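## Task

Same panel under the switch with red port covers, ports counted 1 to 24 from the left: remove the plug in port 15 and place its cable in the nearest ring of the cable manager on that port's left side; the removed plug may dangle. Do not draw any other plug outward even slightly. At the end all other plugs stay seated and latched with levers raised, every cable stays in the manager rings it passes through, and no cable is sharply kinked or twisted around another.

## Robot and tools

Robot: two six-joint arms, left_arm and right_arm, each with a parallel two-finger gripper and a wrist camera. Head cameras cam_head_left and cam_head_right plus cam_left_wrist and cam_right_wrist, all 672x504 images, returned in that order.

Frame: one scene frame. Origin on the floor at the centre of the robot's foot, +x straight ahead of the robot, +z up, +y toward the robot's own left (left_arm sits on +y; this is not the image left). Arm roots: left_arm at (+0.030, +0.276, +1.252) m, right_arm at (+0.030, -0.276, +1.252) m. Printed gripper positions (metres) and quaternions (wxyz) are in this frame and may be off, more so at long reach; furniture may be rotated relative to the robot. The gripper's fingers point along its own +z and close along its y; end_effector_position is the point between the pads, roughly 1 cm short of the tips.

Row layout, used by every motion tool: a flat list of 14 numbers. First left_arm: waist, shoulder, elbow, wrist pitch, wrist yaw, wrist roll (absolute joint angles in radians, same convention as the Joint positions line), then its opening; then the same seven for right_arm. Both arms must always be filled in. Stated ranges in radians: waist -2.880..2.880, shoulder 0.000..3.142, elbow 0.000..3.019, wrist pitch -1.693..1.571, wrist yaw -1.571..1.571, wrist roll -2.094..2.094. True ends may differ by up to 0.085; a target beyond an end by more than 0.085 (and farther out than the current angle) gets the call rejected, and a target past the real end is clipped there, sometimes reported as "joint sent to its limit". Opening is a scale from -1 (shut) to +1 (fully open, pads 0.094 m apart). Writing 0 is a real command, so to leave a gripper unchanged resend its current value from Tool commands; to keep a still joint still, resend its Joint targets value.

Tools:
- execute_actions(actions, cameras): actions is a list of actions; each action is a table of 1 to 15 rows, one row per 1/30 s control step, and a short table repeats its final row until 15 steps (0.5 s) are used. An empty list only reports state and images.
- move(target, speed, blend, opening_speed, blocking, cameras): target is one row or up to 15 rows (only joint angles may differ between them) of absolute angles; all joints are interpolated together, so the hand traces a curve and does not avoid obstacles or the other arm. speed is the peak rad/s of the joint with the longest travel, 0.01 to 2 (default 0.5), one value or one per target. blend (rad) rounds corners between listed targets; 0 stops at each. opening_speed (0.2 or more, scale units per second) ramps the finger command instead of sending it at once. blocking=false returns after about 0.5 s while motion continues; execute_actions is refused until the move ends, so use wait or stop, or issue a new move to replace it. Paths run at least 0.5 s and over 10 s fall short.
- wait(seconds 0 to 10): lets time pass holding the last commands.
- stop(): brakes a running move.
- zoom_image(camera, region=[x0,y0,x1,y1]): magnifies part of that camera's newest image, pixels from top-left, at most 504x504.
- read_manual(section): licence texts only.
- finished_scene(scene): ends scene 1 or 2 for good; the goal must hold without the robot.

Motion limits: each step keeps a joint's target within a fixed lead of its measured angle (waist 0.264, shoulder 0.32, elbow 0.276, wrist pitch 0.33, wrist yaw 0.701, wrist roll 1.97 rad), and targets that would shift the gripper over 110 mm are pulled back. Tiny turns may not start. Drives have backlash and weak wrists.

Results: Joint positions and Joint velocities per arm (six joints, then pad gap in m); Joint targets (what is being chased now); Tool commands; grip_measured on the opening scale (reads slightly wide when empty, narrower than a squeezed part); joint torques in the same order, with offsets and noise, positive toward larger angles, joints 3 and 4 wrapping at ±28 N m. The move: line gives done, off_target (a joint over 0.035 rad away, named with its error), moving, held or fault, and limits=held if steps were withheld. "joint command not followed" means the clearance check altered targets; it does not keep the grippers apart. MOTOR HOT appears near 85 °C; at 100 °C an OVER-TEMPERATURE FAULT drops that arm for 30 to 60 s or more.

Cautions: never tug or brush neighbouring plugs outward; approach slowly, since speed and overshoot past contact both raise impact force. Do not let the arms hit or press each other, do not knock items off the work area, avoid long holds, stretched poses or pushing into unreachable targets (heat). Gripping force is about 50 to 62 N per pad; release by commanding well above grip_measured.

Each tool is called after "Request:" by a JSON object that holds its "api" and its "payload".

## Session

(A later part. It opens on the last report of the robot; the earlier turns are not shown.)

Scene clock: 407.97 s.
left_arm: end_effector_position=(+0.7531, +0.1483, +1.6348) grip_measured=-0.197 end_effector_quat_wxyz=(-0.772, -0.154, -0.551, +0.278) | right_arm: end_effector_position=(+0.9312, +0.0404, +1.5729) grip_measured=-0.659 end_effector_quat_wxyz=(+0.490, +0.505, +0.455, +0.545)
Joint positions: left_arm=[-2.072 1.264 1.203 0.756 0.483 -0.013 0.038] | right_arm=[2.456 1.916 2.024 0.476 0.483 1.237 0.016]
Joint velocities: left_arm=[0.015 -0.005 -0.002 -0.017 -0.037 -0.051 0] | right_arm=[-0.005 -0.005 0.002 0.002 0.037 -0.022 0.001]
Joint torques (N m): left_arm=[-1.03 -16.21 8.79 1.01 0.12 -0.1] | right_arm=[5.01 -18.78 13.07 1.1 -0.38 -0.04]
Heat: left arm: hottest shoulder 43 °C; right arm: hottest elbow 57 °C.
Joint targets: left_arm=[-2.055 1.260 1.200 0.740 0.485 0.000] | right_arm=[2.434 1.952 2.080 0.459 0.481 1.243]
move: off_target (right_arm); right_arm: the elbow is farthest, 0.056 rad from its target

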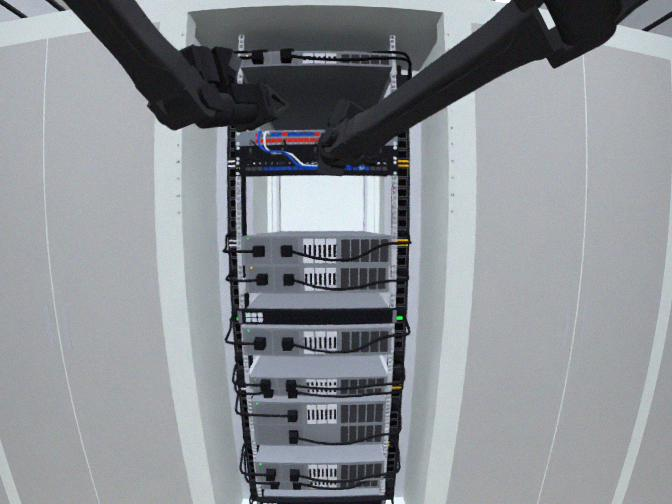

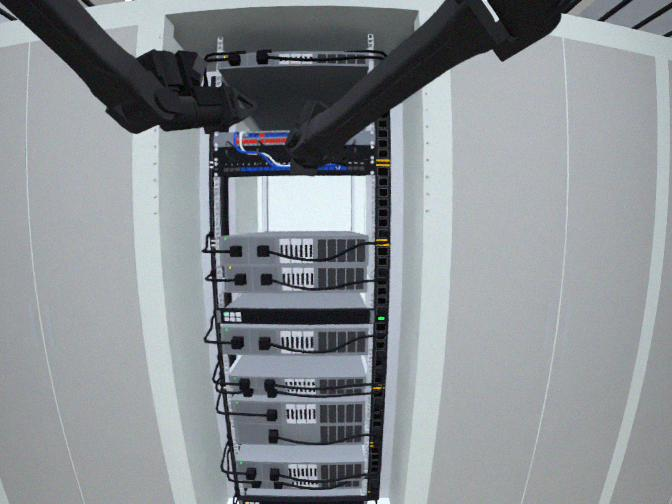

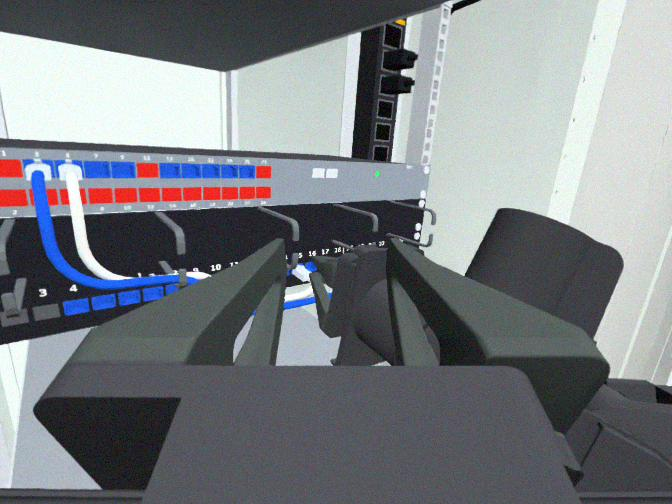

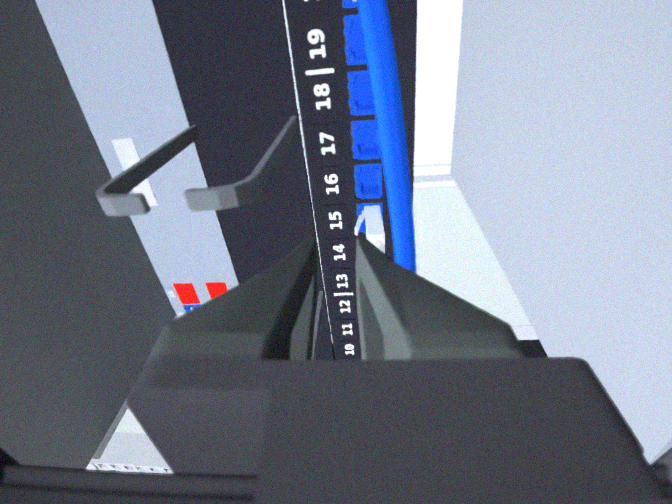

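Request:
{"api": "move", "payload": {"target": [-2.055,1.26,1.20,0.74,0.485,0,-0.2,2.446,1.85,1.885,0.563,0.49,1.243,-0.66]}}

Request:
{"api": "zoom_image", "payload": {"camera": "cam_left_wrist", "region": [200, 180, 420, 340]}}

Request:
{"api": "zoom_image", "payload": {"camera": "cam_right_wrist", "region": [250, 100, 450, 300]}}

Scene clock: 432.03 s.
left_arm: end_effector_position=(+0.7531, +0.1483, +1.6348) grip_measured=-0.197 end_effector_quat_wxyz=(-0.772, -0.154, -0.551, +0.278) | right_arm: end_effector_position=(+0.9114, +0.0361, +1.5528) grip_measured=-0.659 end_effector_quat_wxyz=(+0.489, +0.506, +0.460, +0.541)
Joint positions: left_arm=[-2.072 1.264 1.203 0.756 0.483 -0.013 0.038] | right_arm=[2.456 1.87 1.895 0.545 0.486 1.237 0.016]
Joint velocities: left_arm=[-0.015 -0.005 -0.007 0.007 0.051 -0.037 -0.002] | right_arm=[0.005 0.005 -0.027 0.002 -0.11 0.037 0]
Joint torques (N m): left_arm=[-1.44 -16.32 8.75 0.95 0.14 -0.08] | right_arm=[4.84 -22.77 8.14 2.69 -0.04 -0.08]
Heat: left arm: hottest shoulder 43 °C; right arm: hottest elbow 53 °C.
Joint targets: left_arm=[-2.055 1.260 1.200 0.740 0.485 0.000] | right_arm=[2.446 1.851 1.885 0.563 0.491 1.243]
move: done

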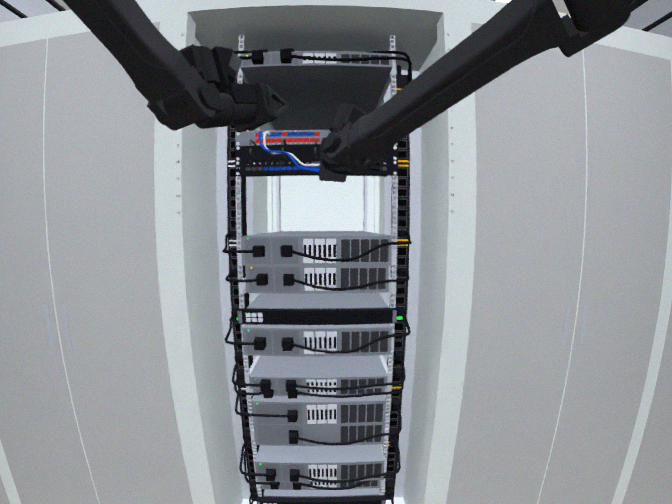

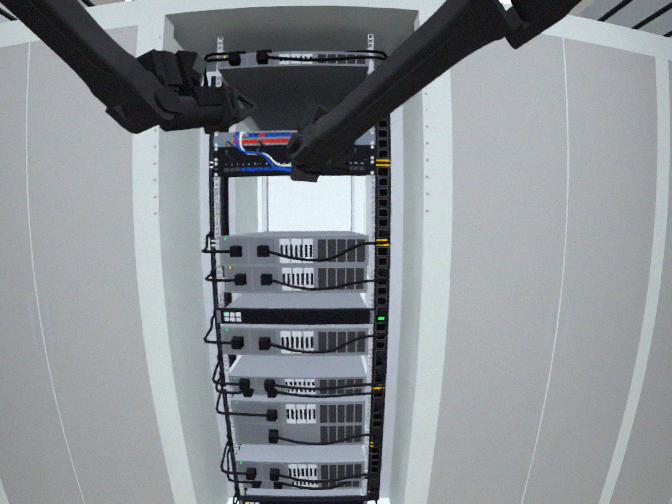

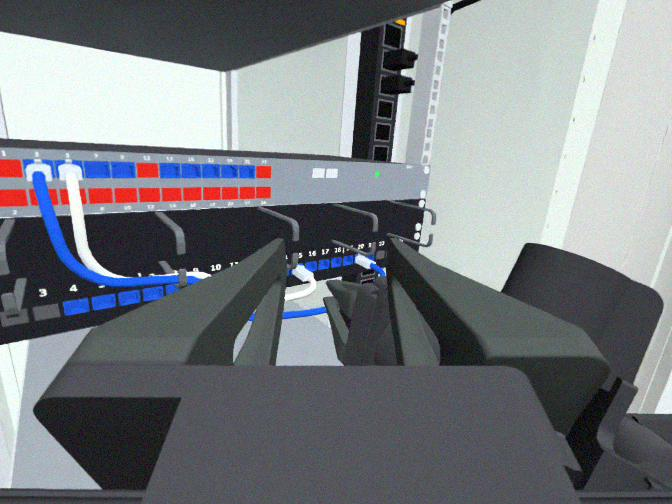

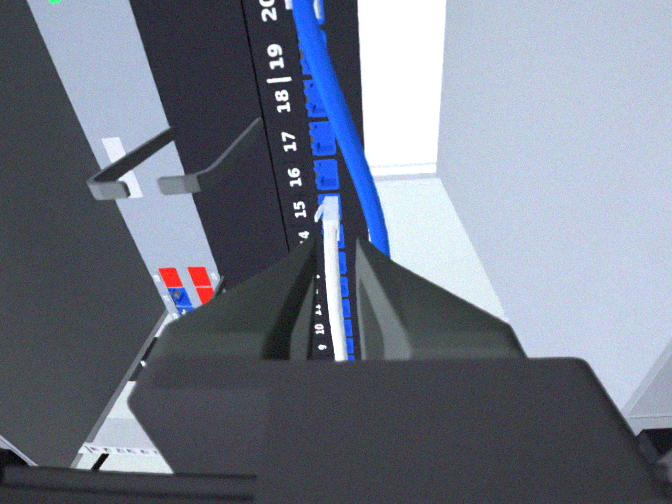

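Scaled by 2.291 from the camera's 672x504 image, which has a finer 960x720 frame.

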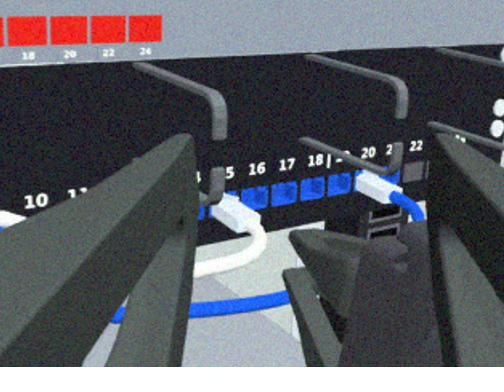

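Scaled by 2.520 from the camera's 672x504 image, which has a finer 960x720 frame.

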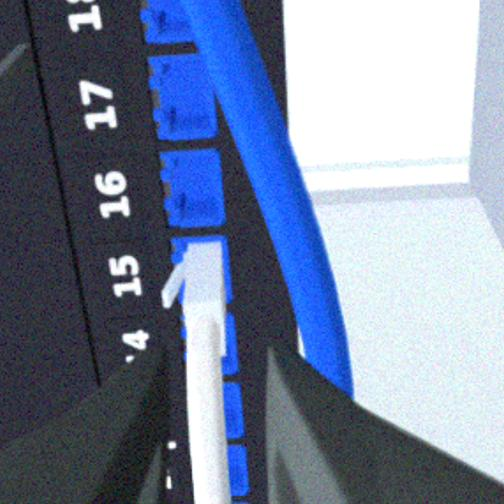

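Request:
{"api": "move", "payload": {"target": [-2.055,1.26,1.20,0.74,0.485,0,-0.2,2.405,2.007,2.172,0.411,0.457,1.243,-0.66], "speed": 0.25}}

Request:
{"api": "zoom_image", "payload": {"camera": "cam_left_wrist", "region": [200, 180, 420, 340]}}

Request:
{"api": "zoom_image", "payload": {"camera": "cam_right_wrist", "region": [250, 100, 450, 300]}}

Scene clock: 444.10 s.
left_arm: end_effector_position=(+0.7531, +0.1483, +1.6348) grip_measured=-0.197 end_effector_quat_wxyz=(-0.772, -0.154, -0.551, +0.278) | right_arm: end_effector_position=(+0.9554, +0.0239, +1.5669) grip_measured=-0.659 end_effector_quat_wxyz=(+0.500, +0.505, +0.455, +0.536)
Joint positions: left_arm=[-2.072 1.264 1.203 0.756 0.483 -0.013 0.038] | right_arm=[2.419 1.96 2.11 0.432 0.469 1.237 0.016]
Joint velocities: left_arm=[0.005 -0.005 0.007 -0.002 0.007 0.022 0] | right_arm=[-0.005 0.005 -0.007 -0.007 0.051 -0.007 0]
Joint torques (N m): left_arm=[-1.26 -16.15 8.83 1.13 0.13 -0.05] | right_arm=[5.13 -18.43 13.39 1.14 -0.86 -0.07]
Heat: left arm: hottest shoulder 43 °C; right arm: hottest elbow 51 °C.
Joint targets: left_arm=[-2.055 1.260 1.200 0.740 0.485 0.000] | right_arm=[2.405 2.006 2.171 0.411 0.456 1.243]
move: off_target (right_arm); right_arm: the elbow is farthest, 0.062 rad from its target

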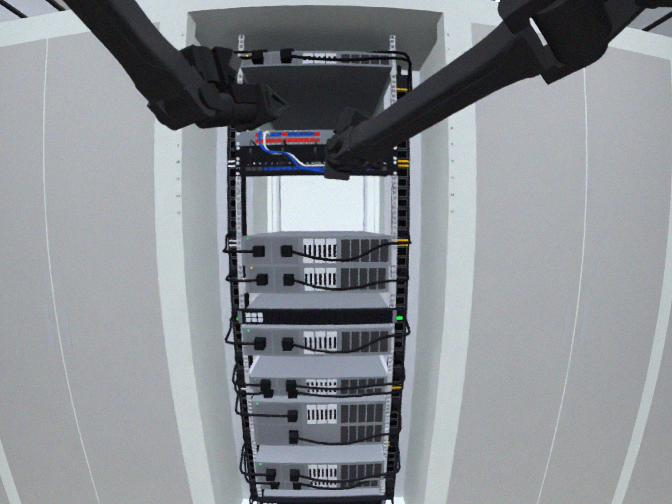

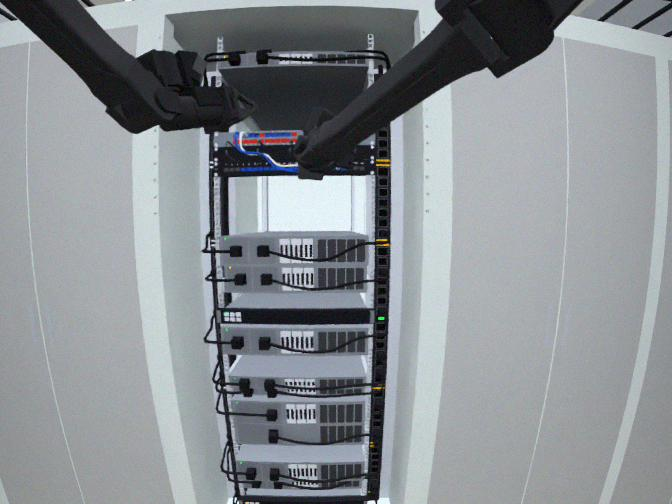

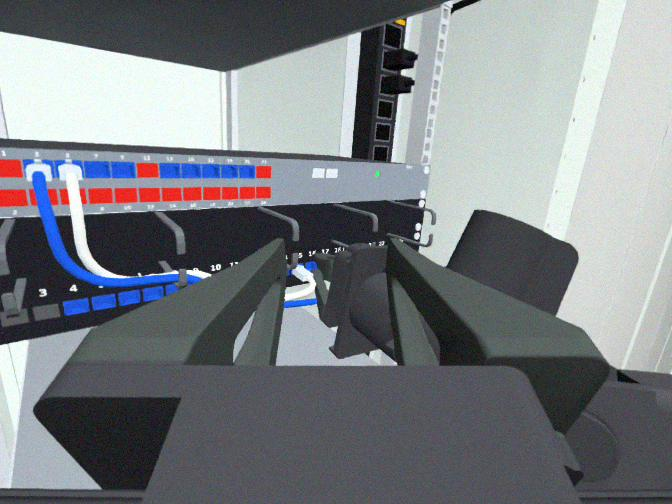

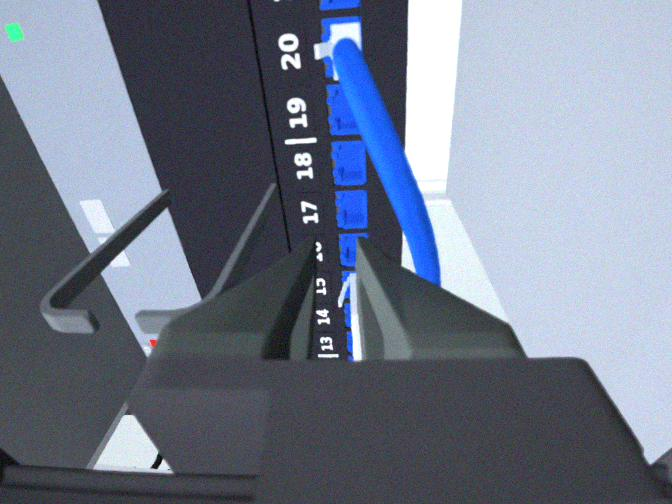

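Scaled by 2.291 from the camera's 672x504 image, which has a finer 960x720 frame.

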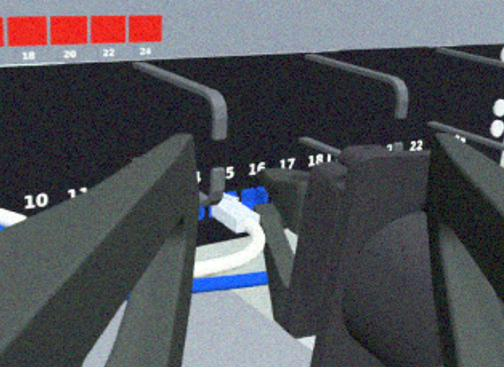

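Scaled by 2.520 from the camera's 672x504 image, which has a finer 960x720 frame.

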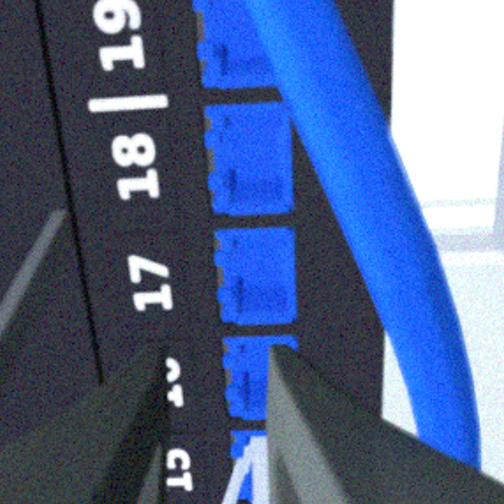

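Request:
{"api": "move", "payload": {"target": [-2.055,1.26,1.20,0.74,0.485,0,-0.2,2.47,1.85,1.885,0.563,0.49,1.243,-0.66], "cameras": []}}

Request:
{"api": "move", "payload": {"target": [-2.055,1.26,1.20,0.74,0.485,0,-0.2,2.4155,2.03,2.19,0.42,0.457,1.243,-0.66], "speed": 0.25}}

Request:
{"api": "zoom_image", "payload": {"camera": "cam_left_wrist", "region": [200, 180, 420, 340]}}

Request:
{"api": "zoom_image", "payload": {"camera": "cam_right_wrist", "region": [250, 150, 450, 350]}}

Scene clock: 482.90 s.
left_arm: end_effector_position=(+0.7531, +0.1483, +1.6348) grip_measured=-0.197 end_effector_quat_wxyz=(-0.772, -0.154, -0.551, +0.278) | right_arm: end_effector_position=(+0.9096, +0.0384, +1.5552) grip_measured=-0.659 end_effector_quat_wxyz=(+0.487, +0.506, +0.461, +0.543)
Joint positions: left_arm=[-2.072 1.264 1.203 0.756 0.483 -0.013 0.038] | right_arm=[2.46 1.867 1.893 0.544 0.486 1.237 0.016]
Joint velocities: left_arm=[-0.015 -0.005 -0.007 0.012 -0.051 0.066 0] | right_arm=[-0.005 -0.005 -0.002 0.012 -0.037 -0.022 0.001]
Joint torques (N m): left_arm=[-1.08 -15.85 8.75 0.95 0.11 -0.07] | right_arm=[6.07 -23.53 8.28 2.82 0.01 -0.02]
Heat: left arm: hottest shoulder 43 °C; right arm: hottest elbow 59 °C.
Joint targets: left_arm=[-2.055 1.260 1.200 0.740 0.485 0.000] | right_arm=[2.470 1.849 1.885 0.562 0.490 1.243]
move: done
No camera images: "cameras" was empty.

Scene clock: 484.67 s.
left_arm: end_effector_position=(+0.7531, +0.1483, +1.6348) grip_measured=-0.197 end_effector_quat_wxyz=(-0.772, -0.154, -0.551, +0.278) | right_arm: end_effector_position=(+0.9502, +0.0470, +1.5784) grip_measured=-0.659 end_effector_quat_wxyz=(+0.493, +0.497, +0.450, +0.555)
Joint positions: left_arm=[-2.072 1.264 1.203 0.756 0.483 -0.013 0.038] | right_arm=[2.448 1.98 2.142 0.442 0.457 1.237 0.016]
Joint velocities: left_arm=[0.005 -0.024 0.002 -0.007 0.037 -0.037 -0.001] | right_arm=[-0.005 -0.015 0.002 -0.007 -0.051 -0.022 -0.001]
Joint torques (N m): left_arm=[-0.73 -15.97 8.84 1.02 0.13 -0.07] | right_arm=[3.66 -18.9 12.44 1.17 -0.28 -0.07]
Heat: left arm: hottest shoulder 43 °C; right arm: hottest elbow 58 °C.
Joint targets: left_arm=[-2.055 1.260 1.200 0.740 0.485 0.000] | right_arm=[2.416 2.030 2.191 0.420 0.457 1.243]
move: off_target (right_arm); right_arm: the shoulder is farthest, 0.050 rad from its target

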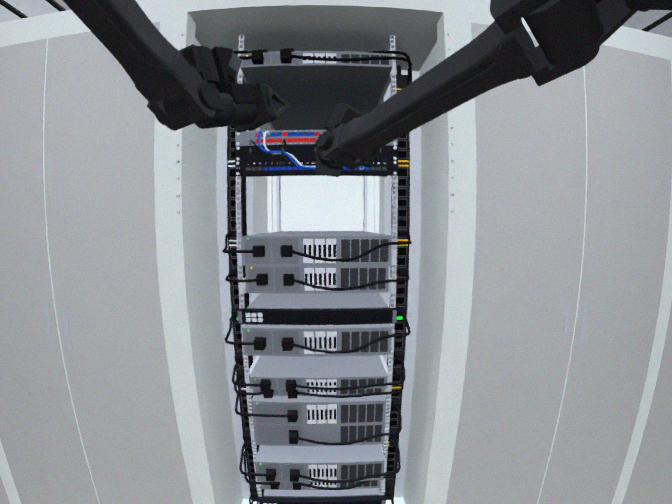

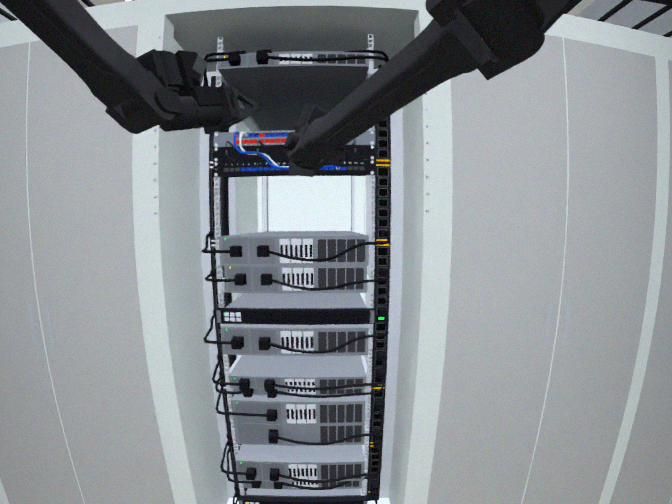

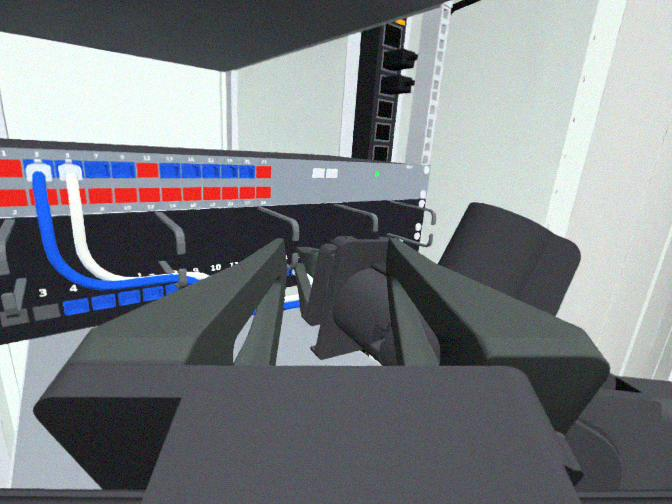

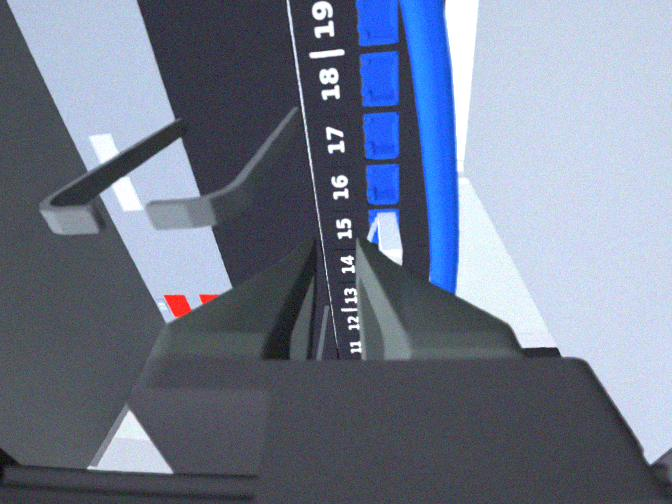

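Scaled by 2.291 from the camera's 672x504 image, which has a finer 960x720 frame.

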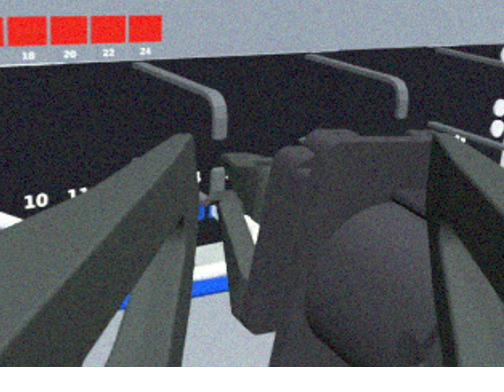

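Scaled by 2.520 from the camera's 672x504 image, which has a finer 960x720 frame.

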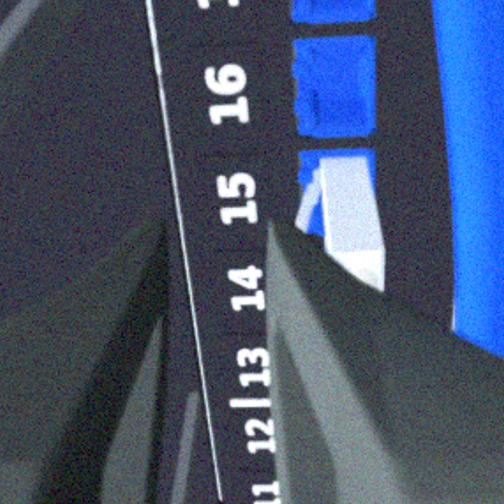

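Request:
{"api": "move", "payload": {"target": [-2.055,1.26,1.20,0.74,0.485,0,-0.2,2.515,1.84,1.875,0.565,0.52,1.243,-0.66], "cameras": []}}

Request:
{"api": "move", "payload": {"target": [-2.055,1.26,1.20,0.74,0.485,0,-0.2,2.443,1.84,1.875,0.563,0.49,1.243,-0.66], "cameras": []}}

Request:
{"api": "move", "payload": {"target": [-2.055,1.26,1.20,0.74,0.485,0,-0.2,2.4145,2.036,2.18,0.42,0.457,1.243,-0.66], "speed": 0.25}}

Request:
{"api": "zoom_image", "payload": {"camera": "cam_left_wrist", "region": [200, 180, 420, 340]}}

Request:
{"api": "zoom_image", "payload": {"camera": "cam_right_wrist", "region": [250, 150, 450, 350]}}

Scene clock: 502.23 s.
left_arm: end_effector_position=(+0.7531, +0.1483, +1.6348) grip_measured=-0.197 end_effector_quat_wxyz=(-0.772, -0.154, -0.551, +0.278) | right_arm: end_effector_position=(+0.8928, +0.0645, +1.5567) grip_measured=-0.659 end_effector_quat_wxyz=(+0.475, +0.510, +0.466, +0.545)
Joint positions: left_arm=[-2.072 1.264 1.203 0.756 0.483 -0.013 0.038] | right_arm=[2.505 1.865 1.878 0.544 0.516 1.237 0.016]
Joint velocities: left_arm=[-0.015 -0.005 0.002 -0.007 -0.007 -0.007 -0.001] | right_arm=[0.005 -0.005 -0.002 0.002 0.037 -0.007 -0.001]
Joint torques (N m): left_arm=[-0.91 -15.97 8.76 1.03 0.11 -0.08] | right_arm=[6.48 -22.89 8.36 2.77 -0.11 -0.08]
Heat: left arm: hottest shoulder 43 °C; right arm: hottest elbow 58 °C.
Joint targets: left_arm=[-2.055 1.260 1.200 0.740 0.485 0.000] | right_arm=[2.514 1.841 1.874 0.565 0.520 1.243]
move: done
No camera images: "cameras" was empty.

Scene clock: 503.17 s.
left_arm: end_effector_position=(+0.7531, +0.1483, +1.6348) grip_measured=-0.197 end_effector_quat_wxyz=(-0.772, -0.154, -0.551, +0.278) | right_arm: end_effector_position=(+0.9097, +0.0332, +1.5469) grip_measured=-0.659 end_effector_quat_wxyz=(+0.489, +0.510, +0.464, +0.535)
Joint positions: left_arm=[-2.072 1.264 1.203 0.756 0.483 -0.013 0.038] | right_arm=[2.453 1.864 1.878 0.544 0.493 1.237 0.016]
Joint velocities: left_arm=[-0.005 0.005 0.002 -0.022 0.037 -0.066 0] | right_arm=[-0.005 0.005 -0.007 0.002 0.007 -0.051 -0.001]
Joint torques (N m): left_arm=[-1.08 -15.85 8.7 1.02 0.13 -0.08] | right_arm=[4.84 -23 8.59 2.91 -0.46 -0.08]
Heat: left arm: hottest shoulder 43 °C; right arm: hottest elbow 58 °C.
Joint targets: left_arm=[-2.055 1.260 1.200 0.740 0.485 0.000] | right_arm=[2.444 1.839 1.875 0.563 0.490 1.243]
move: done
No camera images: "cameras" was empty.

Scene clock: 504.80 s.
left_arm: end_effector_position=(+0.7531, +0.1483, +1.6348) grip_measured=-0.197 end_effector_quat_wxyz=(-0.772, -0.154, -0.551, +0.278) | right_arm: end_effector_position=(+0.9516, +0.0475, +1.5553) grip_measured=-0.659 end_effector_quat_wxyz=(+0.492, +0.500, +0.461, +0.544)
Joint positions: left_arm=[-2.072 1.264 1.203 0.756 0.483 -0.013 0.038] | right_arm=[2.439 1.991 2.12 0.445 0.461 1.237 0.016]
Joint velocities: left_arm=[-0.015 -0.005 0.012 -0.002 0.007 -0.051 0] | right_arm=[-0.005 -0.015 -0.007 -0.017 0.007 -0.007 0]
Joint torques (N m): left_arm=[-1.14 -16.09 8.94 0.94 0.11 -0.07] | right_arm=[4.01 -18.37 13.29 0.98 -0.45 -0.04]
Heat: left arm: hottest shoulder 43 °C; right arm: hottest elbow 57 °C.
Joint targets: left_arm=[-2.055 1.260 1.200 0.740 0.485 0.000] | right_arm=[2.415 2.037 2.180 0.420 0.458 1.243]
move: off_target (right_arm); right_arm: the elbow is farthest, 0.060 rad from its target

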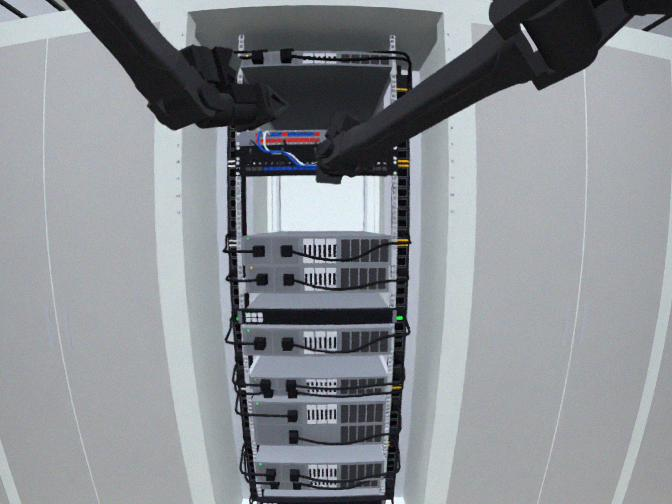

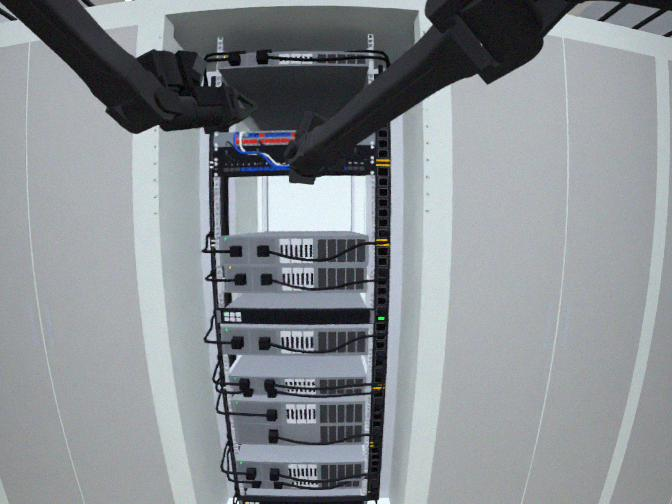

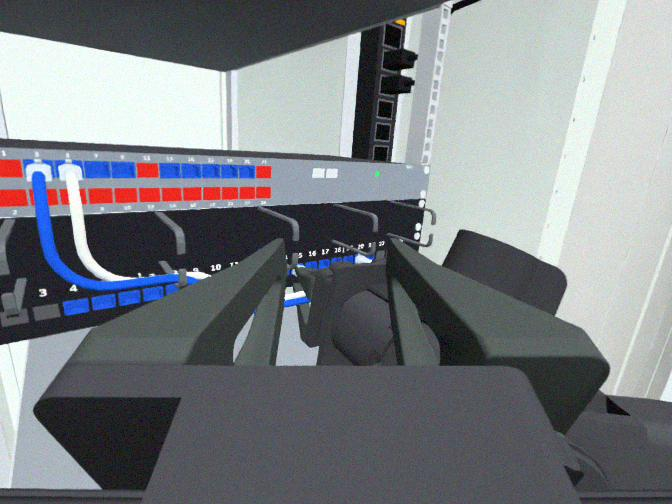

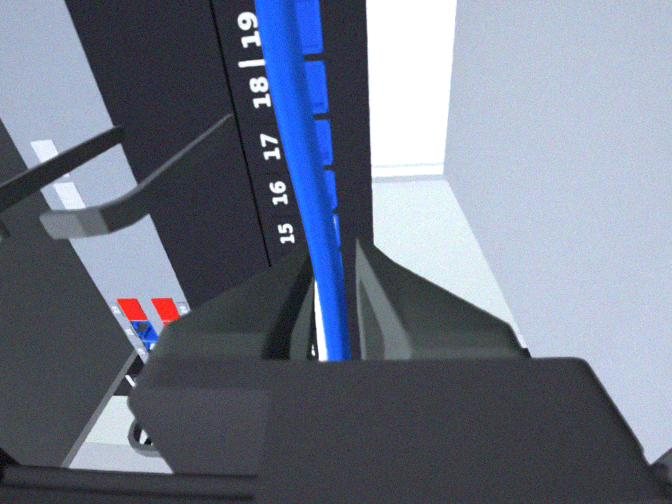

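Scaled by 2.291 from the camera's 672x504 image, which has a finer 960x720 frame.

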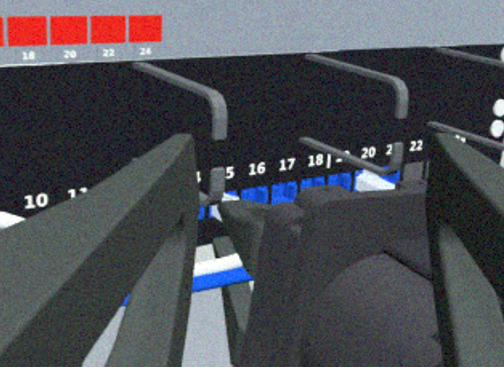

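Scaled by 2.520 from the camera's 672x504 image, which has a finer 960x720 frame.

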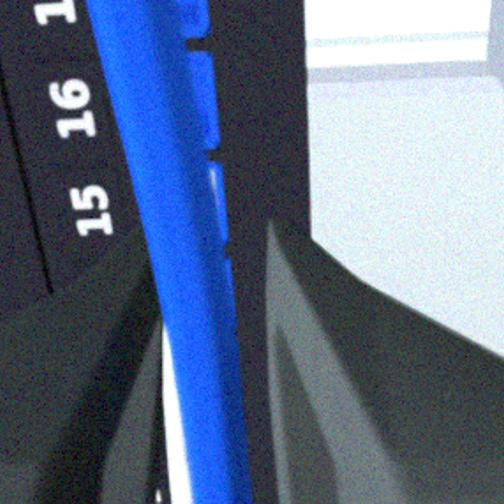

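Request:
{"api": "move", "payload": {"target": [-2.055,1.26,1.20,0.74,0.485,0,-0.2,2.507,1.755,1.675,0.71,0.522,1.243,-0.66], "cameras": []}}

Request:
{"api": "move", "payload": {"target": [-2.055,1.26,1.20,0.74,0.485,0,-0.2,2.527,1.735,1.79,0.585,0.54,1.243,-0.66], "cameras": []}}

Request:
{"api": "move", "payload": {"target": [-2.055,1.26,1.20,0.74,0.485,0,-0.2,2.453,1.885,1.995,0.477,0.498,1.243,-0.66], "cameras": []}}

Request:
{"api": "move", "payload": {"target": [-2.055,1.26,1.20,0.74,0.485,0,-0.2,2.446,1.85,1.885,0.563,0.49,1.243,-0.66]}}

Request:
{"api": "zoom_image", "payload": {"camera": "cam_right_wrist", "region": [250, 100, 450, 300]}}

Scene clock: 526.40 s.
left_arm: end_effector_position=(+0.7531, +0.1483, +1.6348) grip_measured=-0.197 end_effector_quat_wxyz=(-0.772, -0.154, -0.551, +0.278) | right_arm: end_effector_position=(+0.8602, +0.0355, +1.5486) grip_measured=-0.659 end_effector_quat_wxyz=(+0.484, +0.512, +0.448, +0.551)
Joint positions: left_arm=[-2.072 1.264 1.203 0.756 0.483 -0.013 0.038] | right_arm=[2.494 1.773 1.682 0.689 0.518 1.237 0.016]
Joint velocities: left_arm=[0.005 -0.015 0.002 -0.007 0.051 -0.022 -0.001] | right_arm=[-0.015 0.005 -0.007 -0.007 -0.022 0.022 0.001]
Joint torques (N m): left_arm=[-1.03 -15.85 8.88 0.99 0.11 -0.07] | right_arm=[6.65 -20.78 8.1 2.55 -0.18 -0.05]
Heat: left arm: hottest shoulder 43 °C; right arm: hottest elbow 58 °C.
Joint targets: left_arm=[-2.055 1.260 1.200 0.740 0.485 0.000] | right_arm=[2.507 1.755 1.676 0.710 0.522 1.243]
move: done
No camera images: "cameras" was empty.

Scene clock: 527.47 s.
left_arm: end_effector_position=(+0.7531, +0.1483, +1.6348) grip_measured=-0.197 end_effector_quat_wxyz=(-0.772, -0.154, -0.551, +0.278) | right_arm: end_effector_position=(+0.8634, +0.0371, +1.5799) grip_measured=-0.659 end_effector_quat_wxyz=(+0.479, +0.516, +0.452, +0.548)
Joint positions: left_arm=[-2.072 1.264 1.203 0.756 0.483 -0.013 0.038] | right_arm=[2.513 1.75 1.735 0.6 0.536 1.237 0.016]
Joint velocities: left_arm=[0.024 -0.015 0.007 -0.007 -0.007 0.037 -0.001] | right_arm=[0.015 -0.015 -0.002 -0.007 -0.022 -0.022 -0.001]
Joint torques (N m): left_arm=[-1.32 -15.85 8.84 1.02 0.11 -0.07] | right_arm=[6.95 -20.42 12.36 1.14 -0.14 -0.06]
Heat: left arm: hottest shoulder 43 °C; right arm: hottest elbow 58 °C.
Joint targets: left_arm=[-2.055 1.260 1.200 0.740 0.485 0.000] | right_arm=[2.527 1.735 1.789 0.586 0.540 1.243]
move: off_target (right_arm); right_arm: the elbow is farthest, 0.055 rad from its target
No camera images: "cameras" was empty.

Scene clock: 528.57 s.
left_arm: end_effector_position=(+0.7531, +0.1483, +1.6348) grip_measured=-0.197 end_effector_quat_wxyz=(-0.772, -0.154, -0.551, +0.278) | right_arm: end_effector_position=(+0.9152, +0.0373, +1.5661) grip_measured=-0.659 end_effector_quat_wxyz=(+0.486, +0.511, +0.465, +0.536)
Joint positions: left_arm=[-2.072 1.264 1.203 0.756 0.483 -0.013 0.038] | right_arm=[2.464 1.868 1.936 0.488 0.501 1.237 0.016]
Joint velocities: left_arm=[0.005 -0.015 -0.007 0.002 -0.007 0.022 -0.001] | right_arm=[0.005 -0.015 -0.002 -0.007 0.007 0.007 0]
Joint torques (N m): left_arm=[-0.91 -15.97 8.77 1.02 0.11 -0.06] | right_arm=[4.95 -19.37 12.94 1.28 -0.46 -0.09]
Heat: left arm: hottest shoulder 43 °C; right arm: hottest elbow 58 °C.
Joint targets: left_arm=[-2.055 1.260 1.200 0.740 0.485 0.000] | right_arm=[2.453 1.885 1.996 0.476 0.498 1.243]
move: off_target (right_arm); right_arm: the elbow is farthest, 0.059 rad from its target
No camera images: "cameras" was empty.

Scene clock: 529.57 s.
left_arm: end_effector_position=(+0.7531, +0.1483, +1.6348) grip_measured=-0.197 end_effector_quat_wxyz=(-0.772, -0.154, -0.551, +0.278) | right_arm: end_effector_position=(+0.9082, +0.0400, +1.5539) grip_measured=-0.659 end_effector_quat_wxyz=(+0.487, +0.507, +0.461, +0.541)
Joint positions: left_arm=[-2.072 1.264 1.203 0.756 0.483 -0.013 0.038] | right_arm=[2.464 1.867 1.89 0.544 0.492 1.237 0.016]
Joint velocities: left_arm=[-0.005 0.005 0.002 -0.002 0.022 0.007 0] | right_arm=[-0.005 0.005 0.002 0.012 0.022 -0.022 0]
Joint torques (N m): left_arm=[-1.03 -16.26 8.9 1.06 0.11 -0.08] | right_arm=[4.07 -23 8.43 2.92 -0.36 -0.04]
Heat: left arm: hottest shoulder 43 °C; right arm: hottest elbow 58 °C.
Joint targets: left_arm=[-2.055 1.260 1.200 0.740 0.485 0.000] | right_arm=[2.446 1.850 1.884 0.563 0.489 1.243]
move: done

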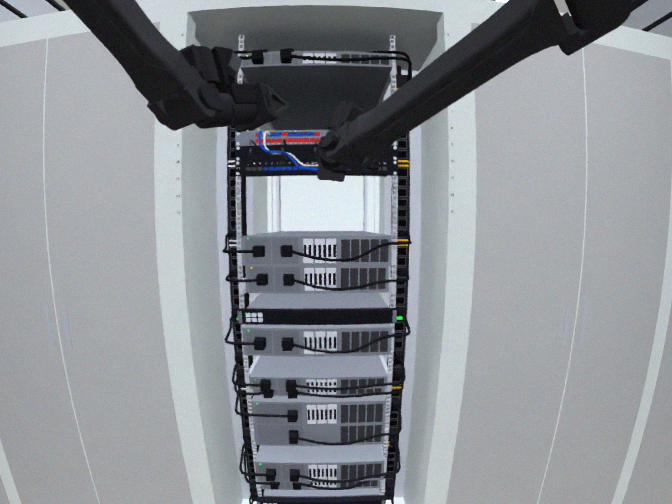

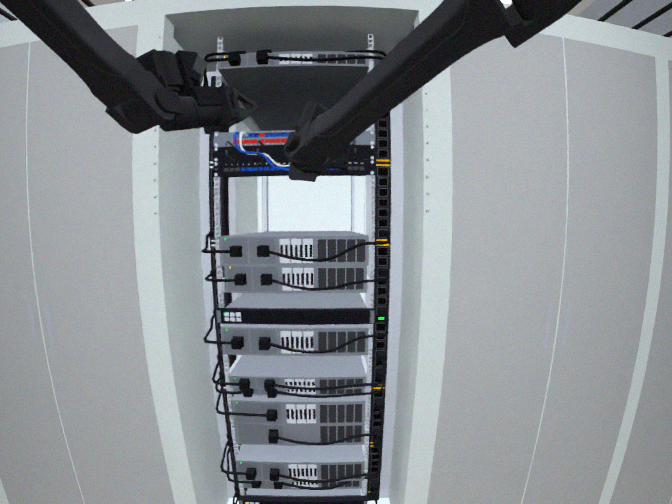

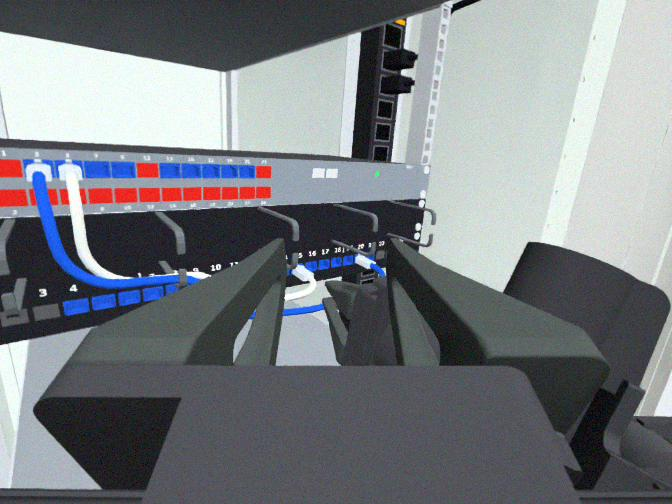

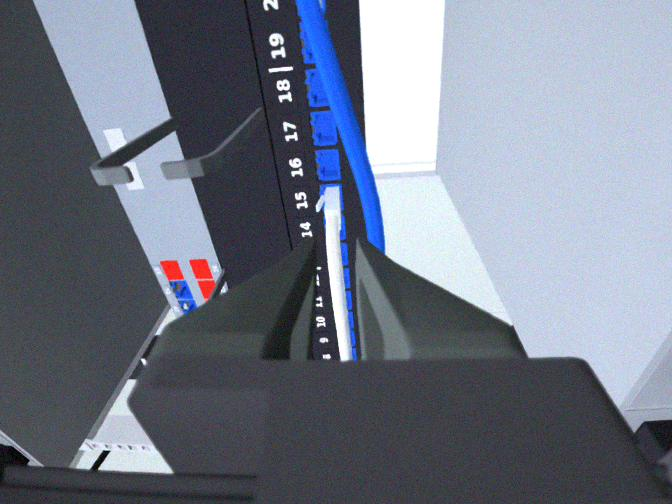

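Scaled by 2.520 from the camera's 672x504 image, which has a finer 960x720 frame.

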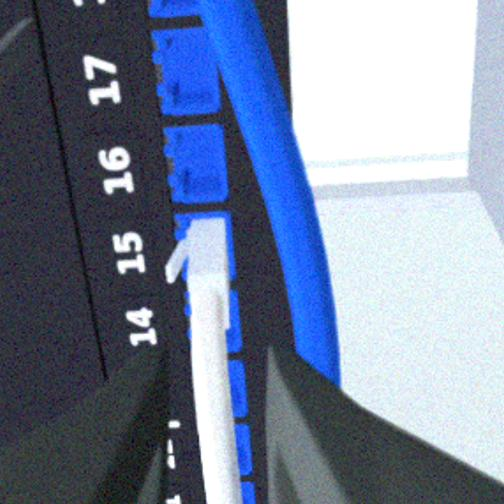

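Request:
{"api": "move", "payload": {"target": [-2.055,1.26,1.20,0.74,0.485,0,-0.2,2.41,2.026,2.178,0.418,0.452,1.243,-0.66], "speed": 0.25}}

Request:
{"api": "zoom_image", "payload": {"camera": "cam_left_wrist", "region": [200, 180, 420, 340]}}

Request:
{"api": "zoom_image", "payload": {"camera": "cam_right_wrist", "region": [250, 150, 450, 350]}}

Scene clock: 539.67 s.
left_arm: end_effector_position=(+0.7531, +0.1483, +1.6348) grip_measured=-0.197 end_effector_quat_wxyz=(-0.772, -0.154, -0.551, +0.278) | right_arm: end_effector_position=(+0.9513, +0.0434, +1.5593) grip_measured=-0.659 end_effector_quat_wxyz=(+0.492, +0.499, +0.460, +0.545)
Joint positions: left_arm=[-2.072 1.264 1.203 0.756 0.483 -0.013 0.038] | right_arm=[2.436 1.98 2.113 0.444 0.457 1.237 0.016]
Joint velocities: left_arm=[0.005 -0.005 -0.002 -0.007 -0.037 -0.037 0] | right_arm=[-0.015 -0.015 0.007 0.007 -0.037 0.007 0]
Joint torques (N m): left_arm=[-0.79 -15.85 8.77 0.98 0.14 -0.06] | right_arm=[4.37 -18.9 13.61 0.98 -0.43 -0.06]
Heat: left arm: hottest shoulder 43 °C; right arm: hottest elbow 56 °C.
Joint targets: left_arm=[-2.055 1.260 1.200 0.740 0.485 0.000] | right_arm=[2.410 2.025 2.179 0.419 0.452 1.243]
move: off_target (right_arm); right_arm: the elbow is farthest, 0.065 rad from its target

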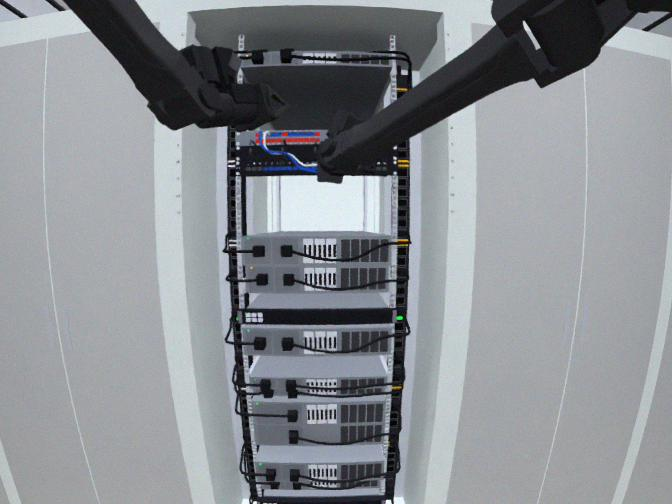

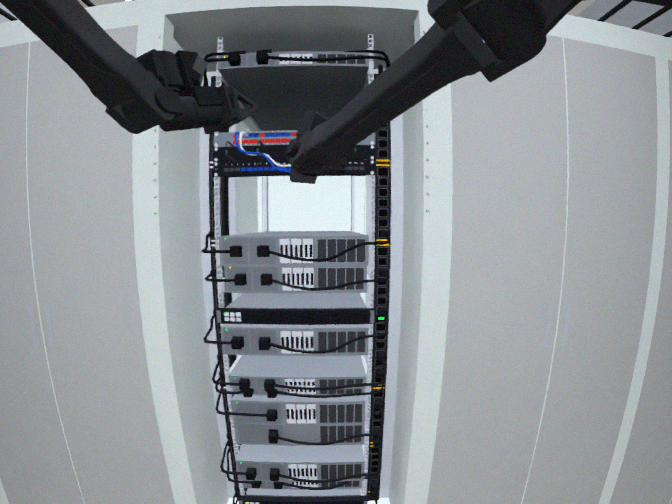

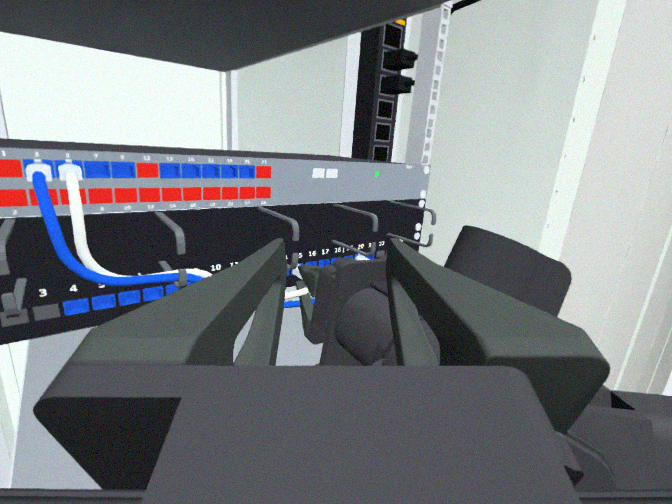

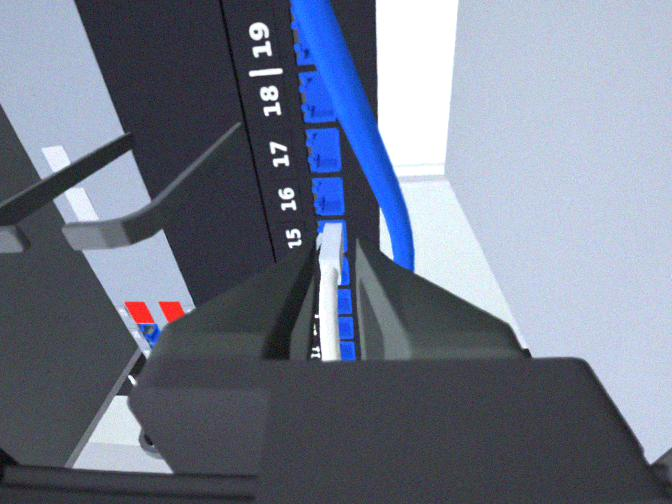

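Scaled by 2.291 from the camera's 672x504 image, which has a finer 960x720 frame.

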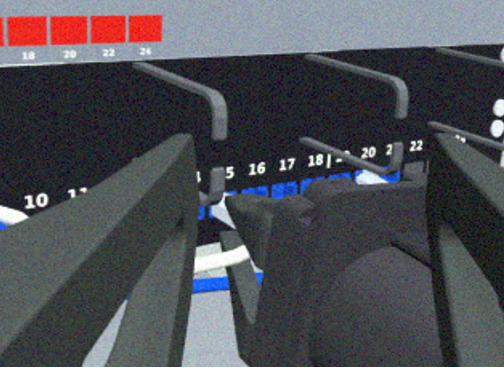

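Scaled by 2.520 from the camera's 672x504 image, which has a finer 960x720 frame.

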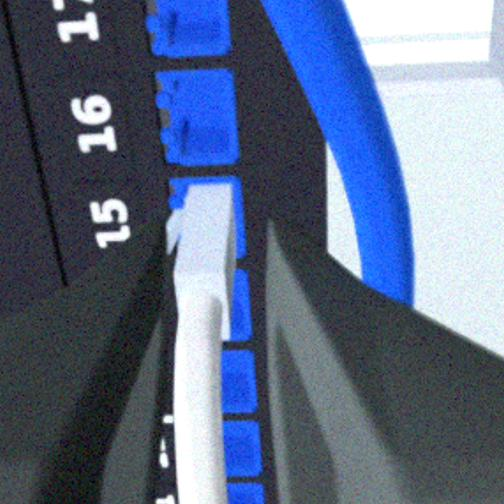

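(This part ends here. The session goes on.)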